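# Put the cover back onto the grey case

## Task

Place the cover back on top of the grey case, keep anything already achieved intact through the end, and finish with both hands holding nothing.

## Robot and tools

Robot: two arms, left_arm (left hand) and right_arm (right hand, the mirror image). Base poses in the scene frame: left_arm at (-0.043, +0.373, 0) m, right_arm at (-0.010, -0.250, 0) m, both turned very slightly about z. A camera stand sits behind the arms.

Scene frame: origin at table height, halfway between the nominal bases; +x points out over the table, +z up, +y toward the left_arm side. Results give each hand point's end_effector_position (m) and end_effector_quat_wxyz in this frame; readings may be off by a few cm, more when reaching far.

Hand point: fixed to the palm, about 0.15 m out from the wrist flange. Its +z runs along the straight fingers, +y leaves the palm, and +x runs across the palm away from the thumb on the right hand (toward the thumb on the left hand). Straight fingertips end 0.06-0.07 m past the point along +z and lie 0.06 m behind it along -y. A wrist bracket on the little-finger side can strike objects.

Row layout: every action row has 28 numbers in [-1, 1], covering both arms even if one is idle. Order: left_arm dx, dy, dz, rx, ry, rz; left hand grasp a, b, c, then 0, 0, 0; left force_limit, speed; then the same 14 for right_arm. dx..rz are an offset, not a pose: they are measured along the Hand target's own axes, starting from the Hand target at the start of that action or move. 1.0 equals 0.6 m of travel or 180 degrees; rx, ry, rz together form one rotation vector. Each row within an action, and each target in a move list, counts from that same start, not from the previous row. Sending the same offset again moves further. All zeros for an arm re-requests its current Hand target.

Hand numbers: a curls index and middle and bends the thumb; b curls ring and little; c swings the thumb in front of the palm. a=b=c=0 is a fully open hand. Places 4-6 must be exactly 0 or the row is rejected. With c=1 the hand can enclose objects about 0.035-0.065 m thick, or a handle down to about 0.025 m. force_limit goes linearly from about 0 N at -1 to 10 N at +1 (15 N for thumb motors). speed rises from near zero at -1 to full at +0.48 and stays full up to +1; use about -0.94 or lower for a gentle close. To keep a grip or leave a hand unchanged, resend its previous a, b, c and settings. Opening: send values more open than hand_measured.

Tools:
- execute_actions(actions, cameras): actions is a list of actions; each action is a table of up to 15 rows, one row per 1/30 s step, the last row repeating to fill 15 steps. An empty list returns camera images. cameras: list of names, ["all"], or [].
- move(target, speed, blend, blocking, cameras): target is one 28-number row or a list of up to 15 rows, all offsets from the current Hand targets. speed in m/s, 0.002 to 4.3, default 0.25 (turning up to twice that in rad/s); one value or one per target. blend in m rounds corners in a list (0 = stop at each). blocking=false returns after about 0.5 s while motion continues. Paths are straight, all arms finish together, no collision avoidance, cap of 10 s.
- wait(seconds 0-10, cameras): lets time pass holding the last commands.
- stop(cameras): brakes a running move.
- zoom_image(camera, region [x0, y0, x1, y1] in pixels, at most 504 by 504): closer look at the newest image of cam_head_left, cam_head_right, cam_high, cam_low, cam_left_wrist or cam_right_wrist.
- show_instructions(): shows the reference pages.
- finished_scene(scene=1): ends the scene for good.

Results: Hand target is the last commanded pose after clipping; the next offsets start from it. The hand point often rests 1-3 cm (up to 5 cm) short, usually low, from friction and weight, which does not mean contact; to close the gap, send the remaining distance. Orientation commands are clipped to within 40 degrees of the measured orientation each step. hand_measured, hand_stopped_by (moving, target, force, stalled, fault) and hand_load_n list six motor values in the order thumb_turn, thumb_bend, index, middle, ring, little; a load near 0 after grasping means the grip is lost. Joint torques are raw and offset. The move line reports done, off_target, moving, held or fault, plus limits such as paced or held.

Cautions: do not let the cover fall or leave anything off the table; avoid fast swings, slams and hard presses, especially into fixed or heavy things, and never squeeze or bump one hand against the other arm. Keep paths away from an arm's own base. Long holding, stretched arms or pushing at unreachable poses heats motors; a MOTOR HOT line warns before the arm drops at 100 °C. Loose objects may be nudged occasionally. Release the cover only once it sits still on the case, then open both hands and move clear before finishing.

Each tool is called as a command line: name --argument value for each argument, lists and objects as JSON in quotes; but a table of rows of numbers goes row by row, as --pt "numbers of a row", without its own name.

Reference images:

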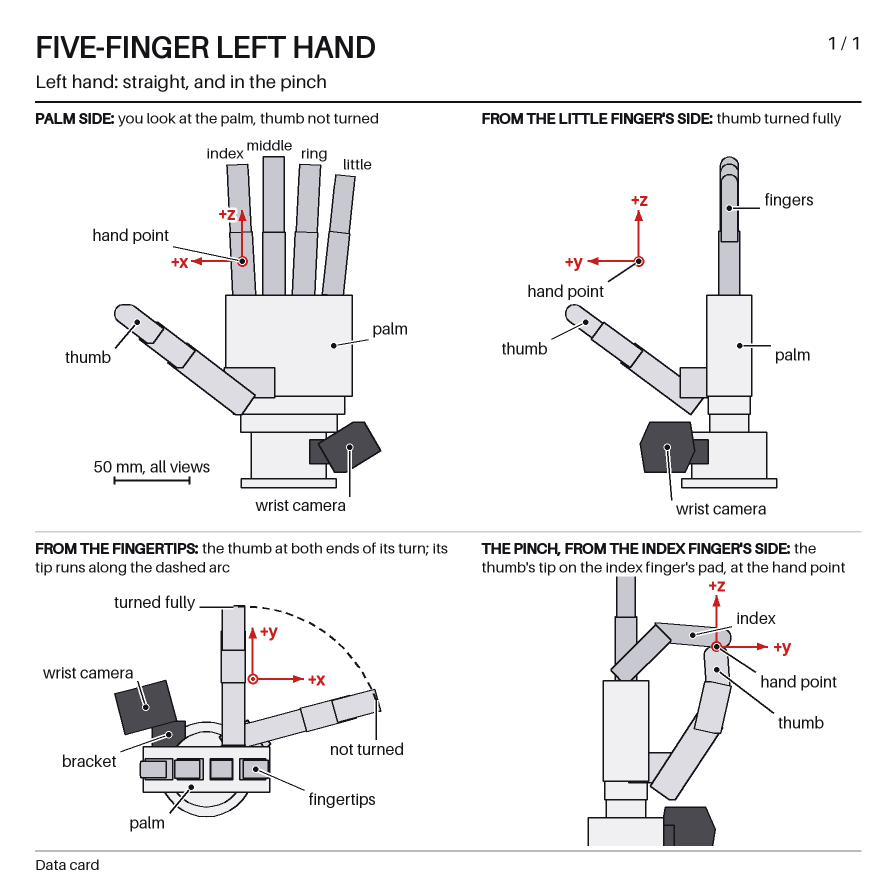

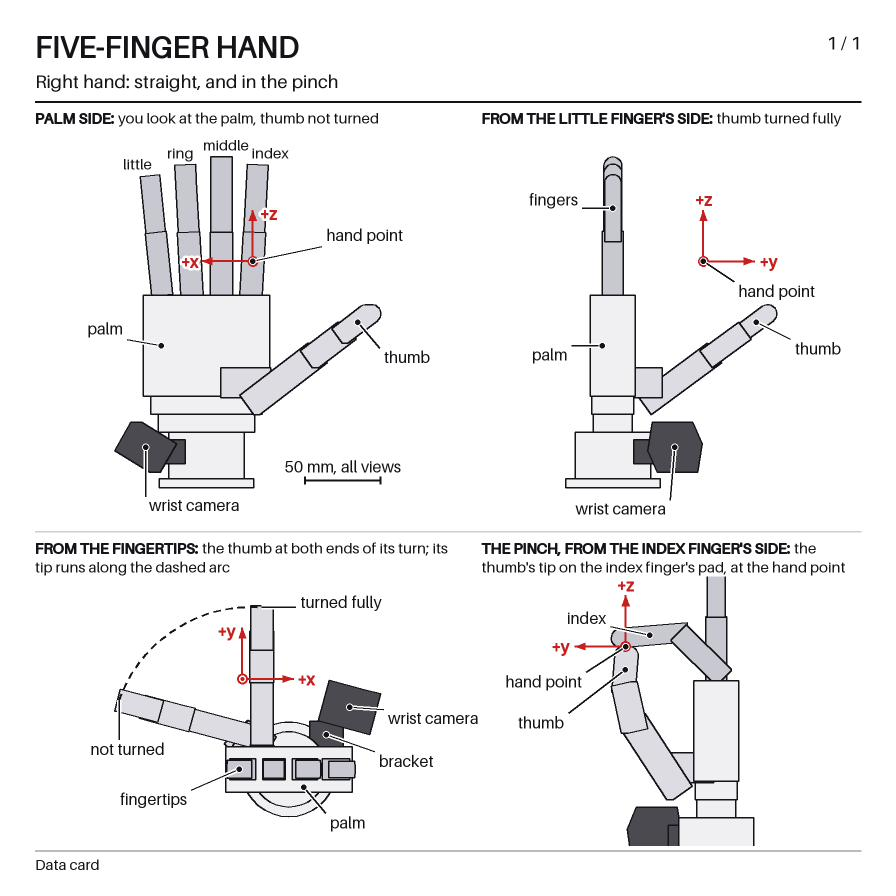

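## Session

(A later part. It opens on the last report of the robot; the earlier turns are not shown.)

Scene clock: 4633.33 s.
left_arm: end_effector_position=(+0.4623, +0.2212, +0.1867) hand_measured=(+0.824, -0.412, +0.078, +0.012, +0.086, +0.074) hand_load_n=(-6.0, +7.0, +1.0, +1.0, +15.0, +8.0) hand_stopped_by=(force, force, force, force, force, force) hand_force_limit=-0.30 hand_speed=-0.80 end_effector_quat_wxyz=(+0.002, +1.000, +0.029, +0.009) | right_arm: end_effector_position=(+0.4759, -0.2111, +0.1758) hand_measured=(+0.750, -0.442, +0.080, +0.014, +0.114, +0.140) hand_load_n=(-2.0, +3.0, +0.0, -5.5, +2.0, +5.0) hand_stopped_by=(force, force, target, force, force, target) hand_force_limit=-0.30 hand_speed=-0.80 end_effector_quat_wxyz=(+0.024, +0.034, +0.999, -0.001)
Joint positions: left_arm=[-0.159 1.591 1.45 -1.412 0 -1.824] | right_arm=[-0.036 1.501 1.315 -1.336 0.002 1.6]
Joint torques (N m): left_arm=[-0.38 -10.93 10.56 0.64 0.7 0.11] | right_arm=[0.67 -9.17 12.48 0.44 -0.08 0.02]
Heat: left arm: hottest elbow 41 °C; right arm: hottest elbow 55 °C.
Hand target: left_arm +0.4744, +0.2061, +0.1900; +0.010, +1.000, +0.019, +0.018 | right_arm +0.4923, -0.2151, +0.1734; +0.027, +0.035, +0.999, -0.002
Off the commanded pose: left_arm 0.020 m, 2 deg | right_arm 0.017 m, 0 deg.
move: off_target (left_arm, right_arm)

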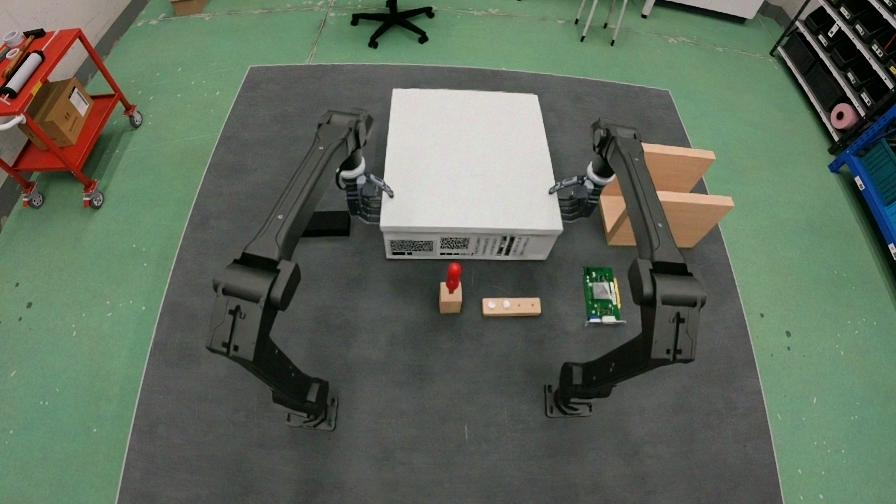

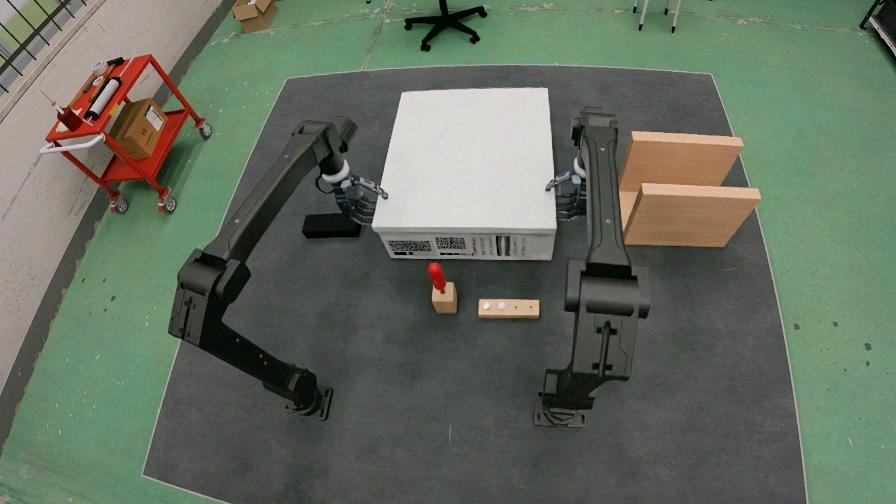

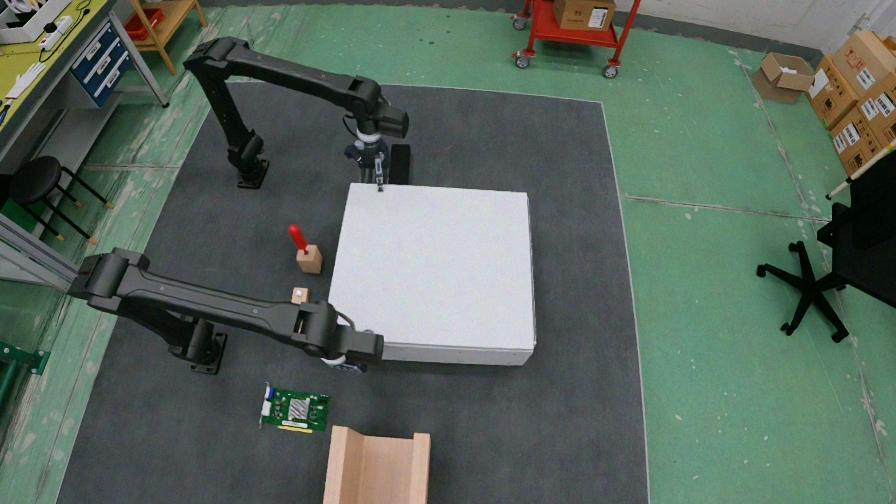

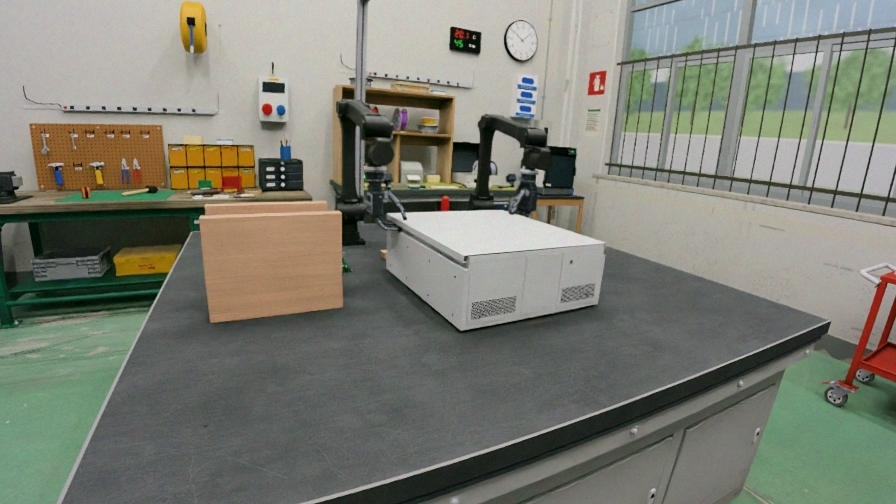

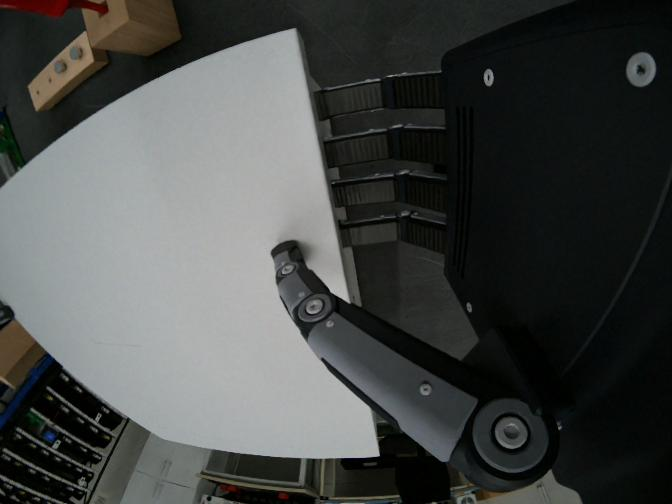

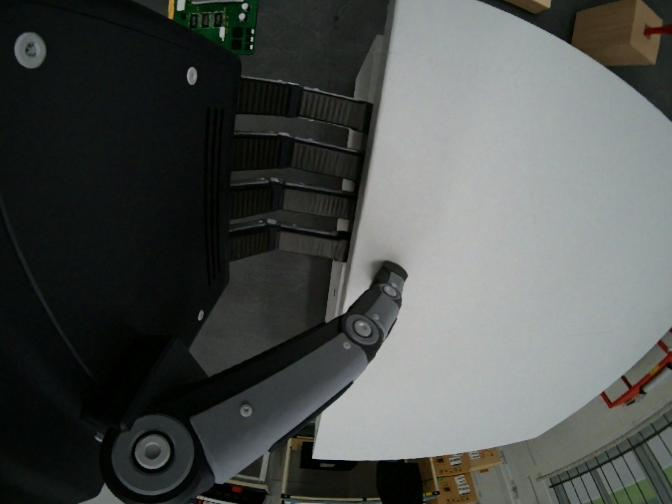

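move --target '[0.0257,0.0013,-0.0192,0,0,0,0.66,0.6,1.0,0,0,0,-0.3,-0.8,-0.0258,0.0017,-0.0187,0,0,0,0.6,0.6,0.9,0,0,0,-0.3,-0.8]' --speed 0.03 --cameras '["cam_low","cam_left_wrist","cam_right_wrist","cam_head_left","cam_head_right","cam_high"]'

zoom_image --camera "cam_head_left" --region '[360, 190, 580, 270]'

zoom_image --camera "cam_head_right" --region '[360, 190, 580, 270]'

zoom_image --camera "cam_high" --region '[480, 310, 560, 380]'

zoom_image --camera "cam_high" --region '[490, 180, 550, 280]'

Scene clock: 4646.70 s.
left_arm: end_effector_position=(+0.4674, +0.2209, +0.1869) hand_measured=(+0.824, -0.412, +0.078, +0.012, +0.086, +0.074) hand_load_n=(-7.0, +6.5, +0.0, +3.5, +19.0, +13.0) hand_stopped_by=(force, force, force, force, force, force) hand_force_limit=-0.30 hand_speed=-0.80 end_effector_quat_wxyz=(+0.000, +1.000, +0.029, +0.004) | right_arm: end_effector_position=(+0.4826, -0.2109, +0.1761) hand_measured=(+0.750, -0.442, +0.080, +0.014, +0.112, +0.138) hand_load_n=(-4.0, +4.5, +0.0, -3.0, +7.0, +9.0) hand_stopped_by=(force, force, target, force, force, target) hand_force_limit=-0.30 hand_speed=-0.80 end_effector_quat_wxyz=(+0.013, +0.025, +1.000, -0.001)
Joint positions: left_arm=[-0.159 1.611 1.477 -1.429 -0.002 -1.822] | right_arm=[-0.036 1.536 1.357 -1.366 0.001 1.582]
Joint torques (N m): left_arm=[0.21 -10.46 13.7 -0.12 0.82 0.14] | right_arm=[0.97 -10.29 14.69 0.24 -0.05 0.26]
Heat: left arm: hottest elbow 42 °C; right arm: hottest elbow 55 °C.
Hand target: left_arm +0.4895, +0.2061, +0.2021; +0.010, +1.000, +0.019, +0.018 | right_arm +0.5071, -0.2151, +0.1855; +0.027, +0.035, +0.999, -0.002
Off the commanded pose: left_arm 0.031 m, 2 deg | right_arm 0.027 m, 2 deg.
move: off_target (left_arm, right_arm)

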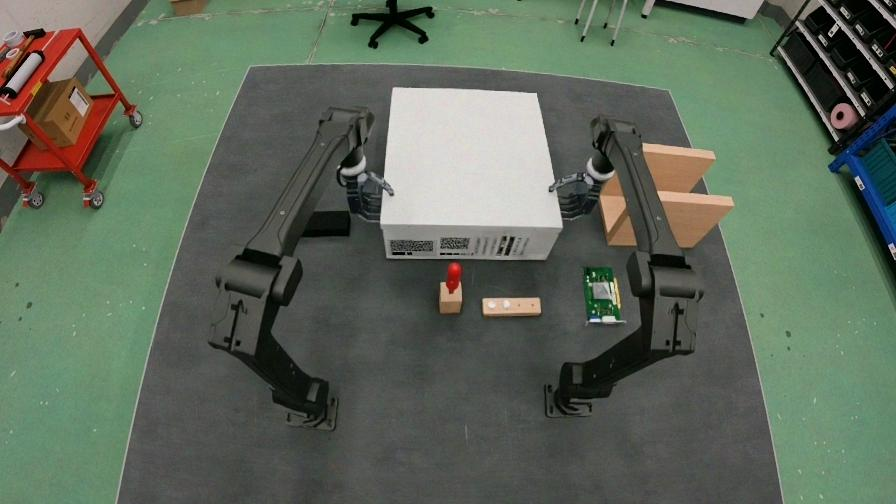

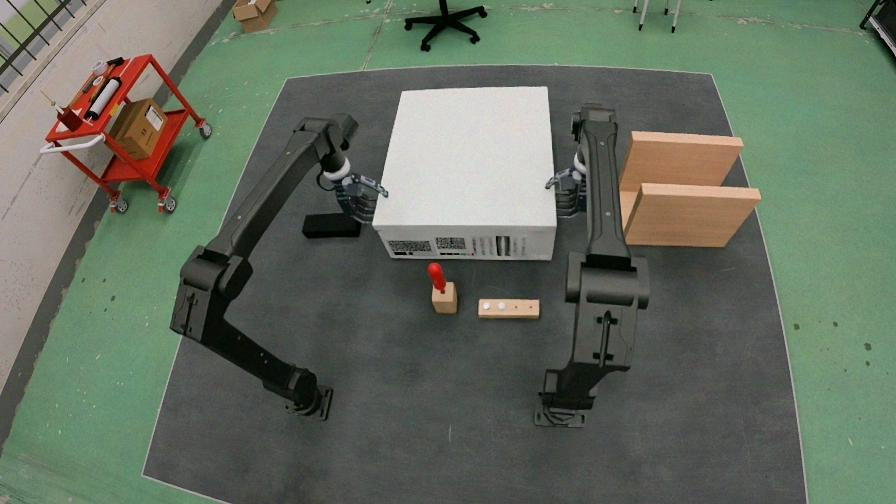

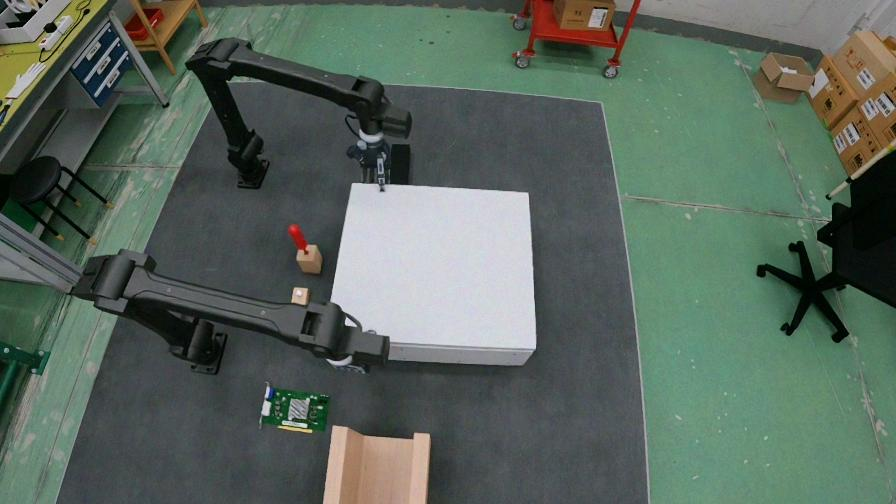

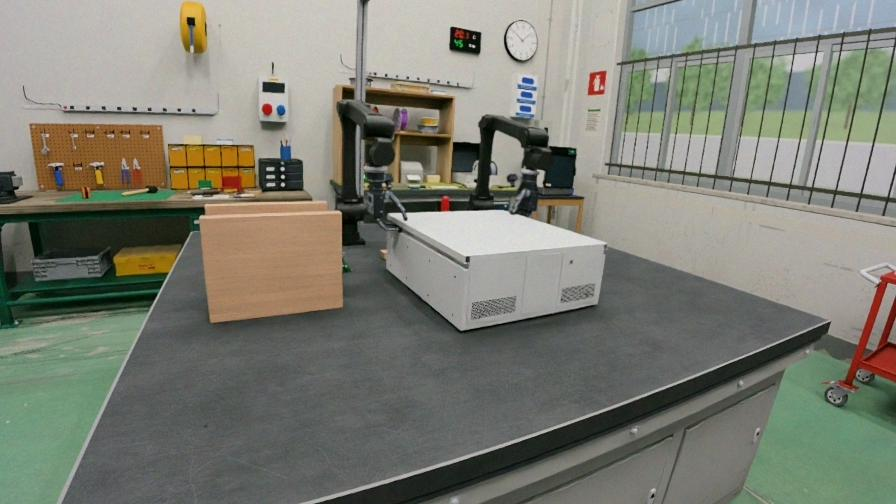

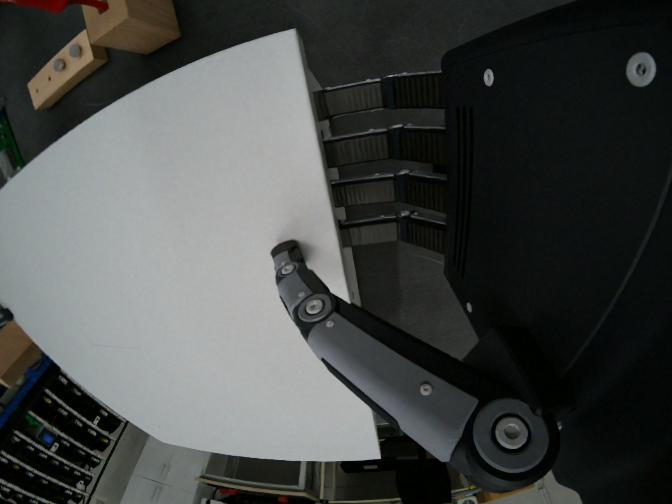

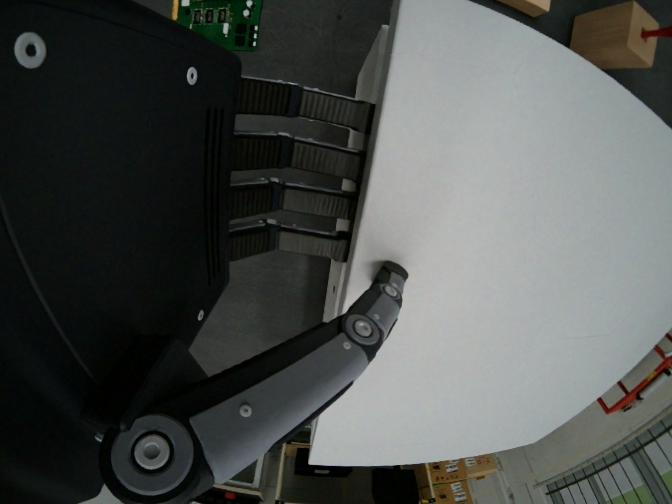

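Scaled by 2.291.

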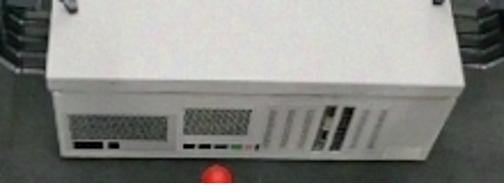

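Scaled by 2.291.

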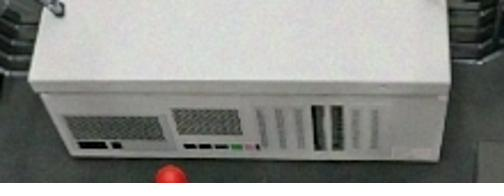

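Scaled by 6.300.

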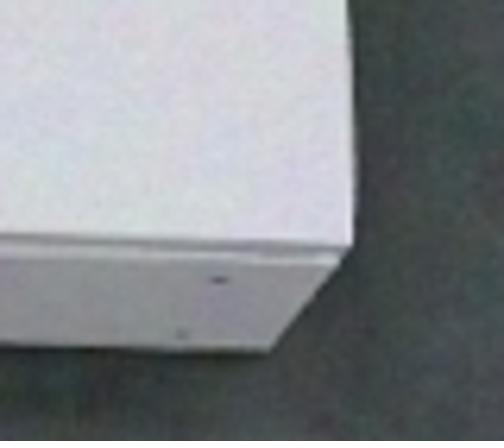

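Scaled by 5.040.

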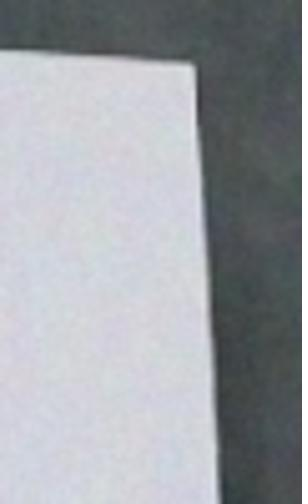

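move --target '[-0.02,-0.0008,-0.0007,0,0,0,0.58,0.5,0.3,0,0,0,-0.3,-0.85,0.0199,-0.0014,-0.0011,0,0,0,0.58,0.5,0.3,0,0,0,-0.3,-0.85]' --speed 0.03 --cameras '["cam_low","cam_left_wrist","cam_right_wrist"]'

Scene clock: 4658.77 s.
left_arm: end_effector_position=(+0.4672, +0.2214, +0.1844) hand_measured=(-0.400, -0.610, +0.060, +0.024, +0.036, -0.058) hand_load_n=(+0.0, +0.0, +0.0, -3.5, +3.5, +0.0) hand_stopped_by=(target, target, target, force, force, target) hand_force_limit=-0.30 hand_speed=-0.85 end_effector_quat_wxyz=(-0.003, +1.000, +0.027, +0.001) | right_arm: end_effector_position=(+0.4834, -0.2115, +0.1732) hand_measured=(-0.400, -0.610, +0.060, +0.094, +0.038, -0.058) hand_load_n=(+0.0, -0.5, +0.0, +2.5, -4.5, +0.0) hand_stopped_by=(target, target, target, force, target, target) hand_force_limit=-0.30 hand_speed=-0.85 end_effector_quat_wxyz=(+0.010, +0.026, +1.000, -0.002)
Joint positions: left_arm=[-0.159 1.616 1.477 -1.431 -0.005 -1.819] | right_arm=[-0.036 1.544 1.36 -1.367 0.003 1.582]
Joint torques (N m): left_arm=[-0.32 -13.27 11.26 0.08 0.94 0.09] | right_arm=[1.03 -13.22 11.47 0.47 -0.11 0.19]
Heat: left arm: hottest elbow 42 °C; right arm: hottest elbow 58 °C.
Hand target: left_arm +0.4774, +0.2062, +0.2020; +0.010, +1.000, +0.019, +0.018 | right_arm +0.4952, -0.2151, +0.1854; +0.027, +0.035, +0.999, -0.002
Off the commanded pose: left_arm 0.026 m, 3 deg | right_arm 0.017 m, 2 deg.
move: off_target (left_arm, right_arm)
Images, in order (width x height): cam_low 896x504, cam_left_wrist 672x504, cam_right_wrist 672x504.

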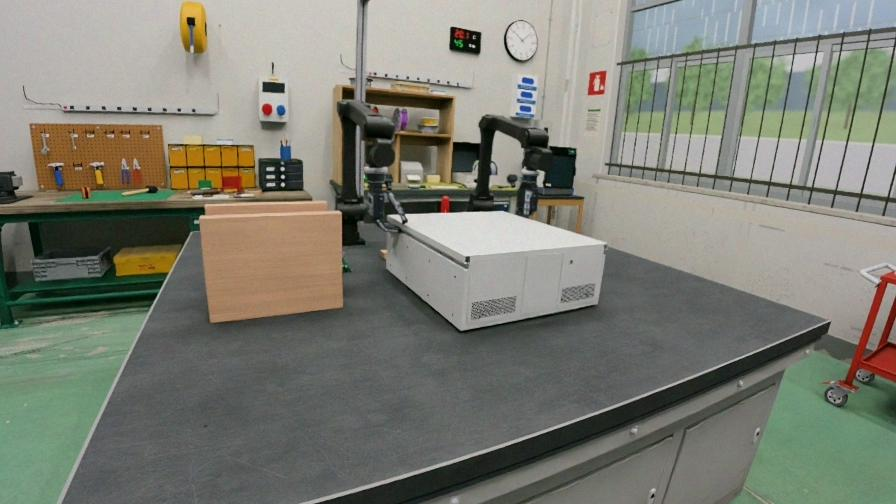

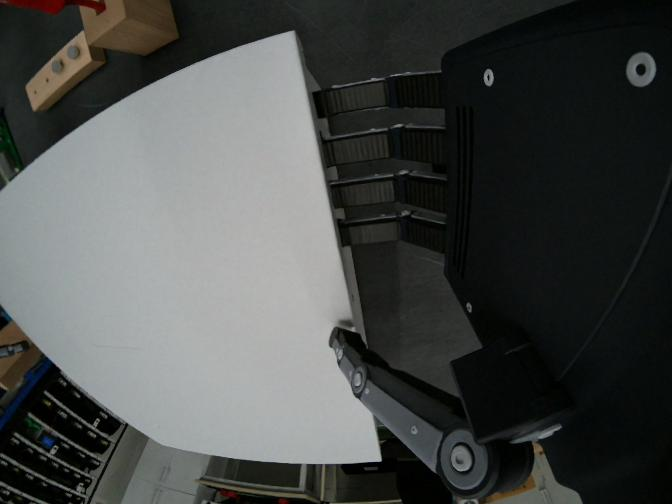

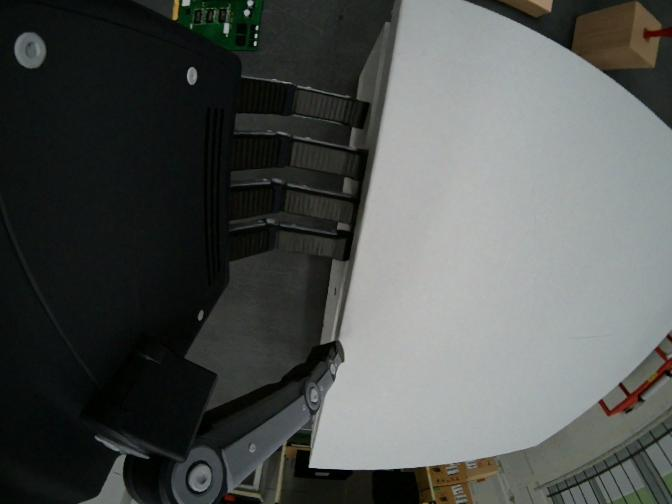

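move --target '[0.0028,-0.0733,-0.0014,0,0,0,0.58,0.5,0.3,0,0,0,-0.3,-0.85,-0.0032,-0.0449,0.0003,0,0,0,0.58,0.5,0.3,0,0,0,-0.3,-0.85]' --speed 0.03 --cameras '["all"]'

zoom_image --camera "cam_head_left" --region '[360, 190, 580, 270]'

zoom_image --camera "cam_head_right" --region '[360, 190, 580, 270]'

zoom_image --camera "cam_low" --region '[365, 180, 475, 270]'

zoom_image --camera "cam_high" --region '[310, 150, 590, 390]'

Scene clock: 4668.87 s.
left_arm: end_effector_position=(+0.4701, +0.2471, +0.1906) hand_measured=(-0.400, -0.610, +0.060, +0.024, +0.036, -0.058) hand_load_n=(+0.0, +0.0, +0.0, +0.0, +0.0, +0.0) hand_stopped_by=(target, target, target, force, force, target) hand_force_limit=-0.30 hand_speed=-0.85 end_effector_quat_wxyz=(+0.006, +1.000, +0.020, +0.005) | right_arm: end_effector_position=(+0.4831, -0.2352, +0.1734) hand_measured=(-0.400, -0.610, +0.060, +0.094, +0.036, -0.058) hand_load_n=(+0.0, -0.5, +0.5, +0.0, +0.0, +0.0) hand_stopped_by=(target, target, target, force, target, target) hand_force_limit=-0.30 hand_speed=-0.85 end_effector_quat_wxyz=(+0.010, +0.036, +0.999, -0.001)
Joint positions: left_arm=[-0.098 1.605 1.477 -1.431 0.011 -1.744] | right_arm=[-0.088 1.544 1.36 -1.367 0 1.551]
Joint torques (N m): left_arm=[1.96 -13.68 9.73 0.24 0.39 0.19] | right_arm=[0.67 -13.27 12.19 0.42 -0.09 -0.07]
Heat: left arm: hottest elbow 43 °C; right arm: hottest elbow 58 °C.
Hand target: left_arm +0.4773, +0.2501, +0.2021; +0.010, +1.000, +0.019, +0.018 | right_arm +0.4952, -0.2421, +0.1854; +0.027, +0.035, +0.999, -0.002
Off the commanded pose: left_arm 0.014 m, 2 deg | right_arm 0.018 m, 2 deg.
move: off_target (left_arm, right_arm)

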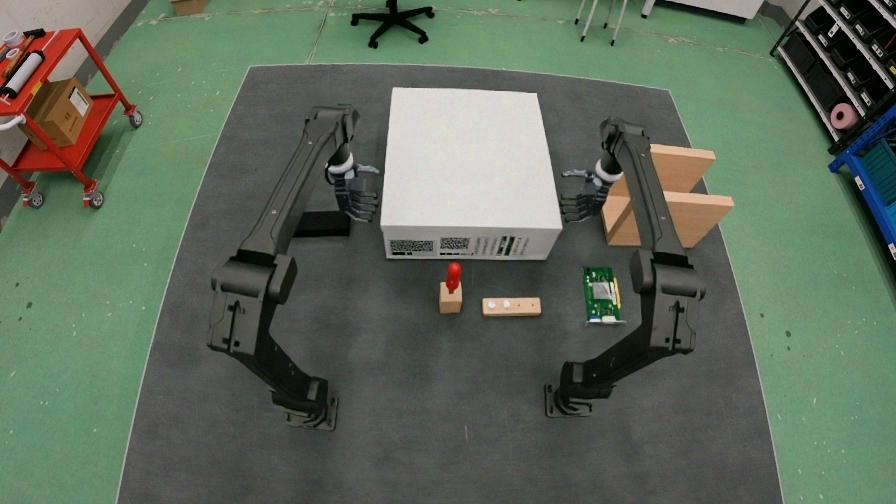

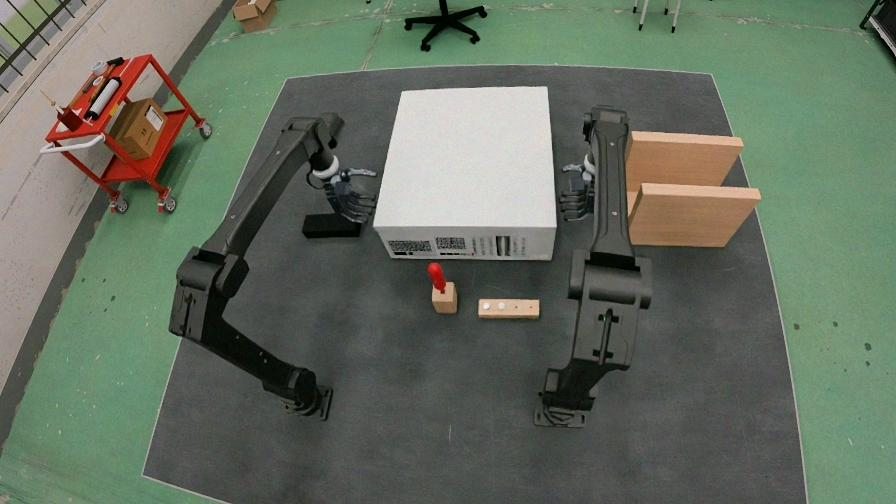

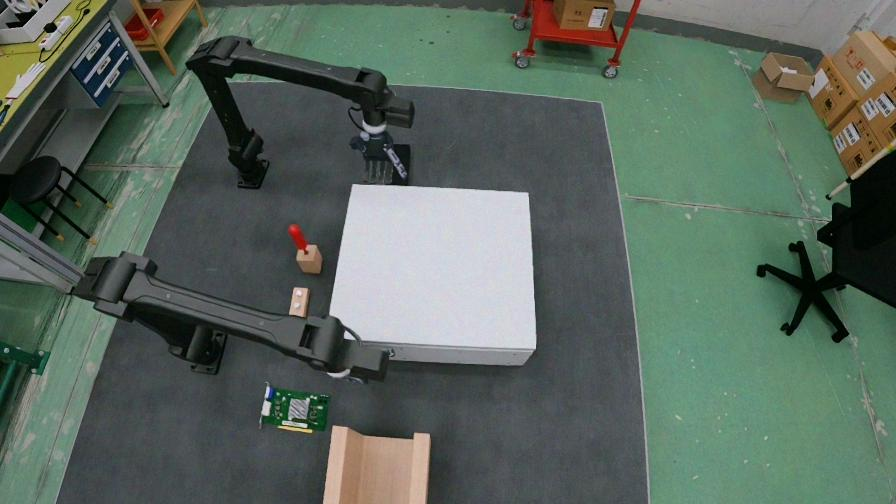

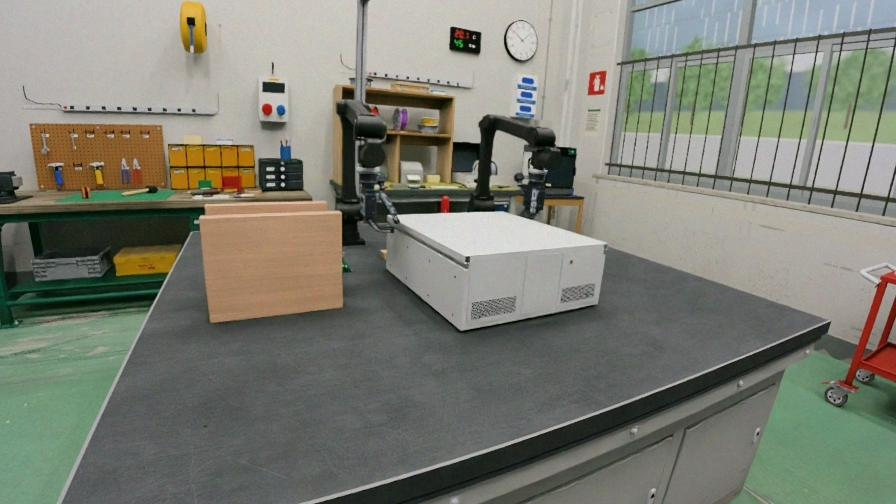

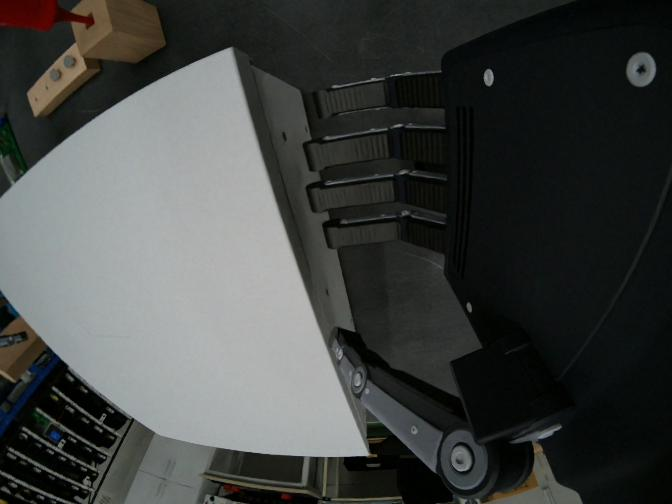

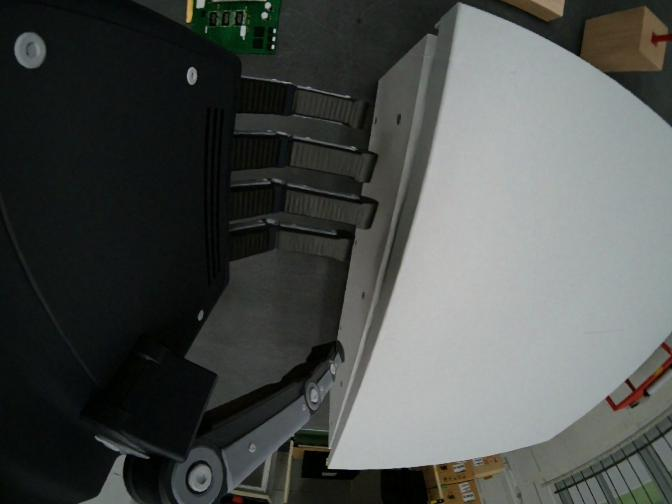

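Scaled by 2.291.

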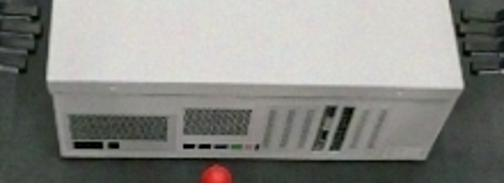

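Scaled by 2.291.

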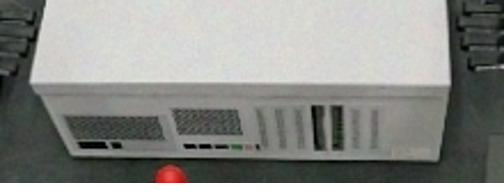

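Scaled by 4.582.

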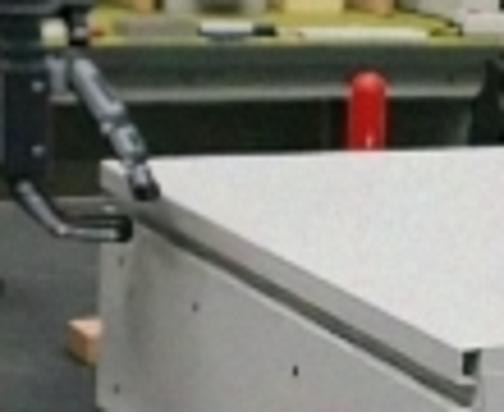

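Scaled by 1.800.

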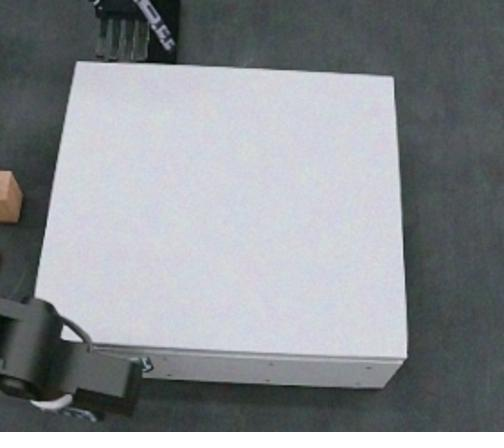

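move --pt "0.0014 -0.0367 -0.0007 0 0 0 0 0 0 0 0 0 -0.3 -0.3 -0.0026 -0.0366 0.0002 0 0 0 0 0 0 0 0 0 -0.3 -0.3" --pt "0.0115 -0.0308 -0.284 0 0 0 0 0 0 0 0 0 -0.3 -0.3 -0.0178 -0.0372 -0.2828 0 0 0 0 0 0 0 0 0 -0.3 -0.3" --speed '[0.04,0.15]' --cameras '["all"]'

zoom_image --camera "cam_head_left" --region '[360, 190, 580, 270]'

zoom_image --camera "cam_head_right" --region '[360, 190, 580, 270]'

zoom_image --camera "cam_low" --region '[365, 180, 625, 330]'

zoom_image --camera "cam_high" --region '[310, 150, 590, 390]'

Scene clock: 4691.83 s.
left_arm: end_effector_position=(+0.4690, +0.2685, +0.3518) hand_measured=(-1.000, -1.000, -1.000, -1.000, -1.000, -1.000) hand_load_n=(+0.0, +0.0, +0.0, +0.0, +0.0, +0.0) hand_stopped_by=(target, target, target, target, target, target) hand_force_limit=-0.30 hand_speed=-0.30 end_effector_quat_wxyz=(+0.023, +0.997, +0.022, +0.074) | right_arm: end_effector_position=(+0.4882, -0.2576, +0.3296) hand_measured=(-1.000, -1.000, -1.000, -1.000, -1.000, -1.000) hand_load_n=(+0.0, -0.5, +0.0, +0.0, -0.5, +0.0) hand_stopped_by=(target, target, target, target, target, target) hand_force_limit=-0.30 hand_speed=-0.30 end_effector_quat_wxyz=(+0.055, +0.038, +0.998, +0.001)
Joint positions: left_arm=[-0.046 1.523 1.78 -1.677 0.031 -1.699] | right_arm=[-0.14 1.506 1.716 -1.672 -0.014 1.503]
Joint torques (N m): left_arm=[2.08 -11.4 12.3 -0.02 0.42 0.18] | right_arm=[0.32 -12.98 14.46 -0.01 -0.16 -0.16]
Heat: left arm: hottest elbow 43 °C; right arm: hottest elbow 58 °C.
Hand target: left_arm +0.4773, +0.2722, +0.3723; +0.010, +1.000, +0.019, +0.018 | right_arm +0.4953, -0.2641, +0.3555; +0.027, +0.034, +0.999, -0.002
Off the commanded pose: left_arm 0.022 m, 7 deg | right_arm 0.028 m, 3 deg.
joint sent to its limit (left arm) — joint 4 (wrist pitch), lower limit. The joint targets are off in orientation, not in position.
joint sent to its limit (right arm) — joint 4 (wrist pitch), lower limit. The joint targets are off in orientation, not in position.
move: off_target (left_arm, right_arm)

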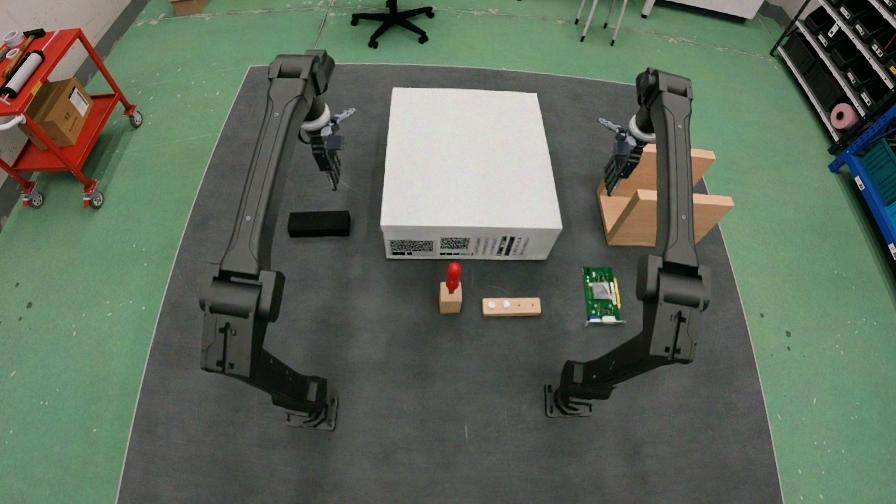

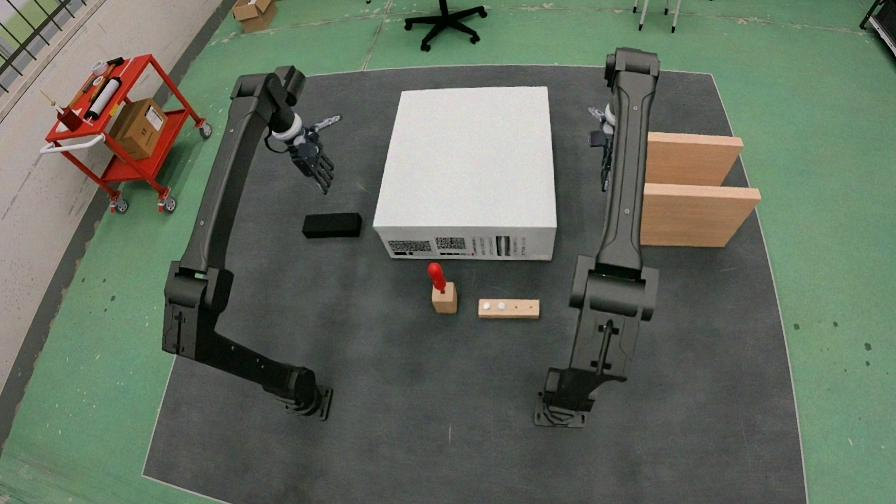

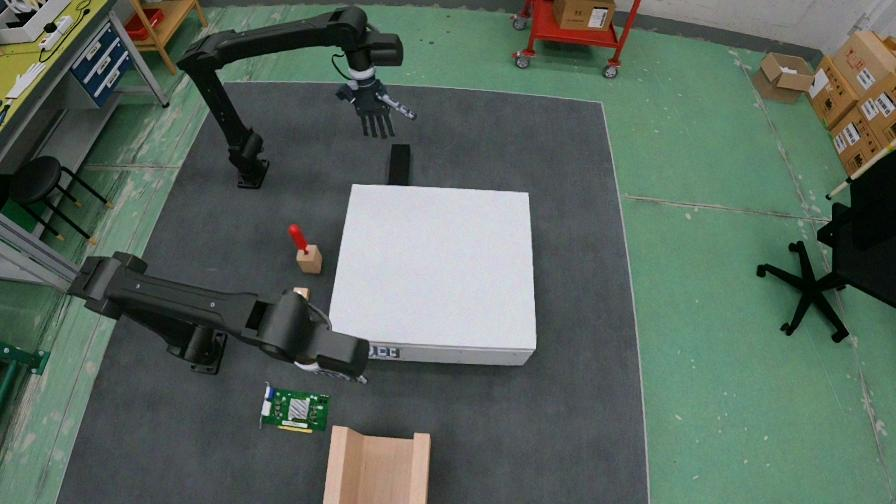

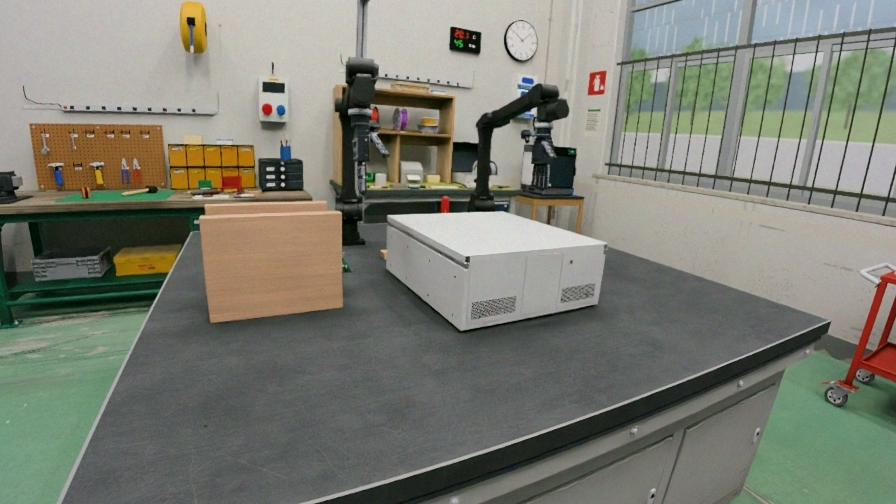

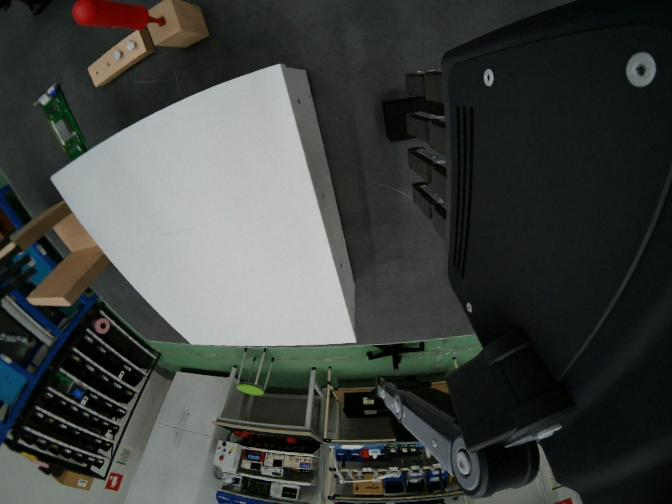

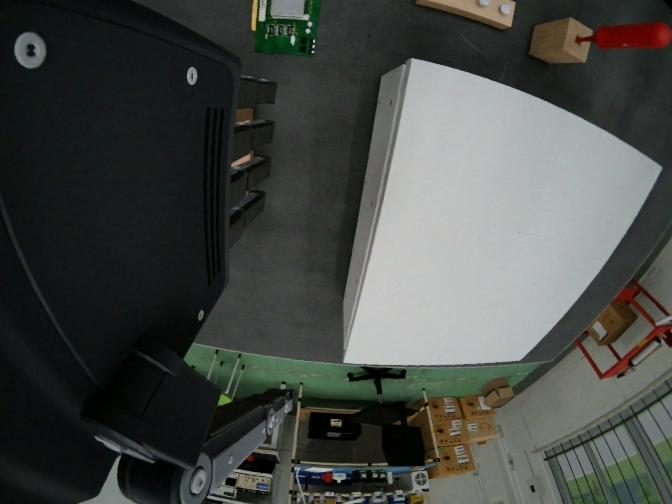

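Scaled by 2.291.

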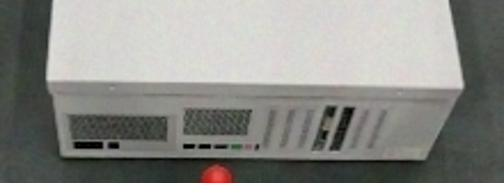

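Scaled by 2.291.

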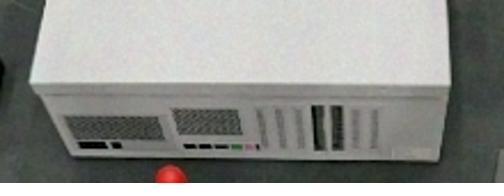

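Scaled by 1.938.

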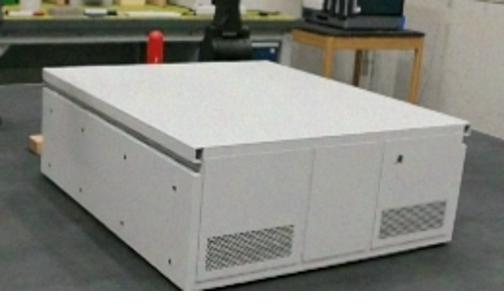

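Scaled by 1.800.

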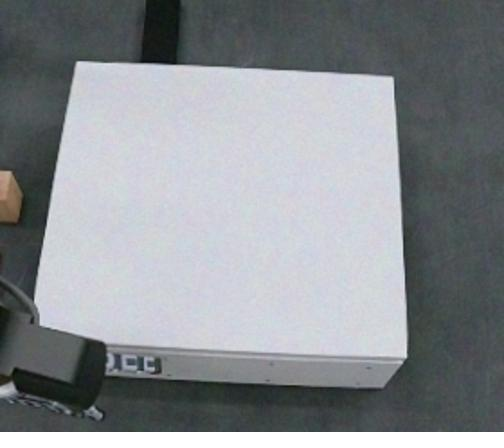

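zoom_image --camera "cam_left_wrist" --region '[240, 50, 380, 350]'

zoom_image --camera "cam_right_wrist" --region '[330, 40, 470, 370]'

zoom_image --camera "cam_low" --region '[375, 200, 485, 290]'

zoom_image --camera "cam_low" --region '[535, 215, 625, 285]'

zoom_image --camera "cam_head_left" --region '[370, 200, 480, 270]'

zoom_image --camera "cam_head_right" --region '[460, 200, 570, 270]'

Scaled by 1.680 from the camera's 672x504 image, which has a finer 960x720 frame.

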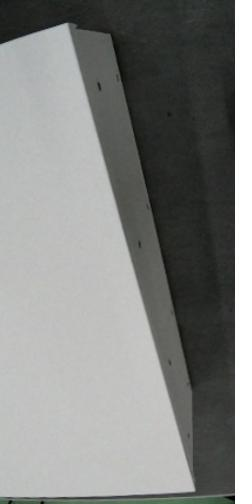

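Scaled by 1.527 from the camera's 672x504 image, which has a finer 960x720 frame.

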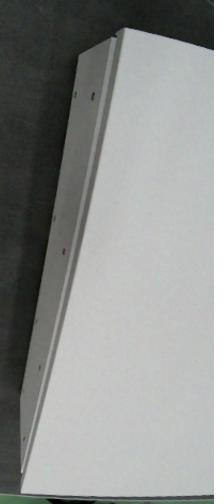

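Scaled by 4.582.

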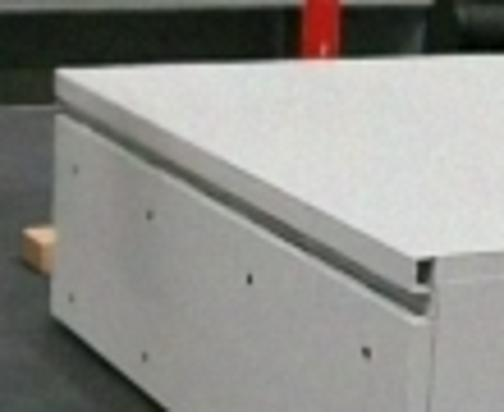

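Scaled by 5.600.

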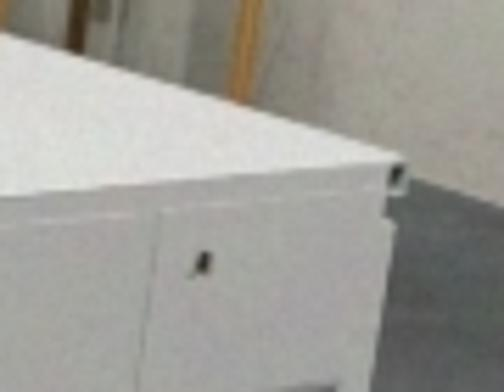

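Scaled by 4.582.

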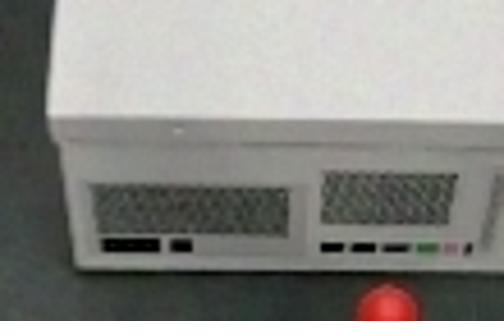

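Scaled by 4.582.

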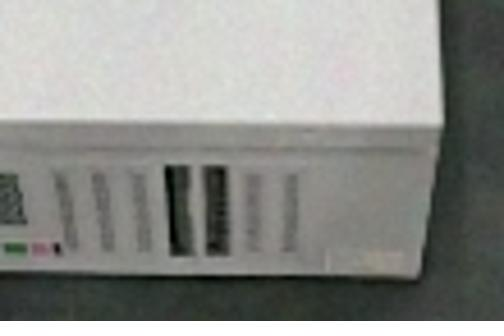

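finished_scene

The scene is finished: the task was done.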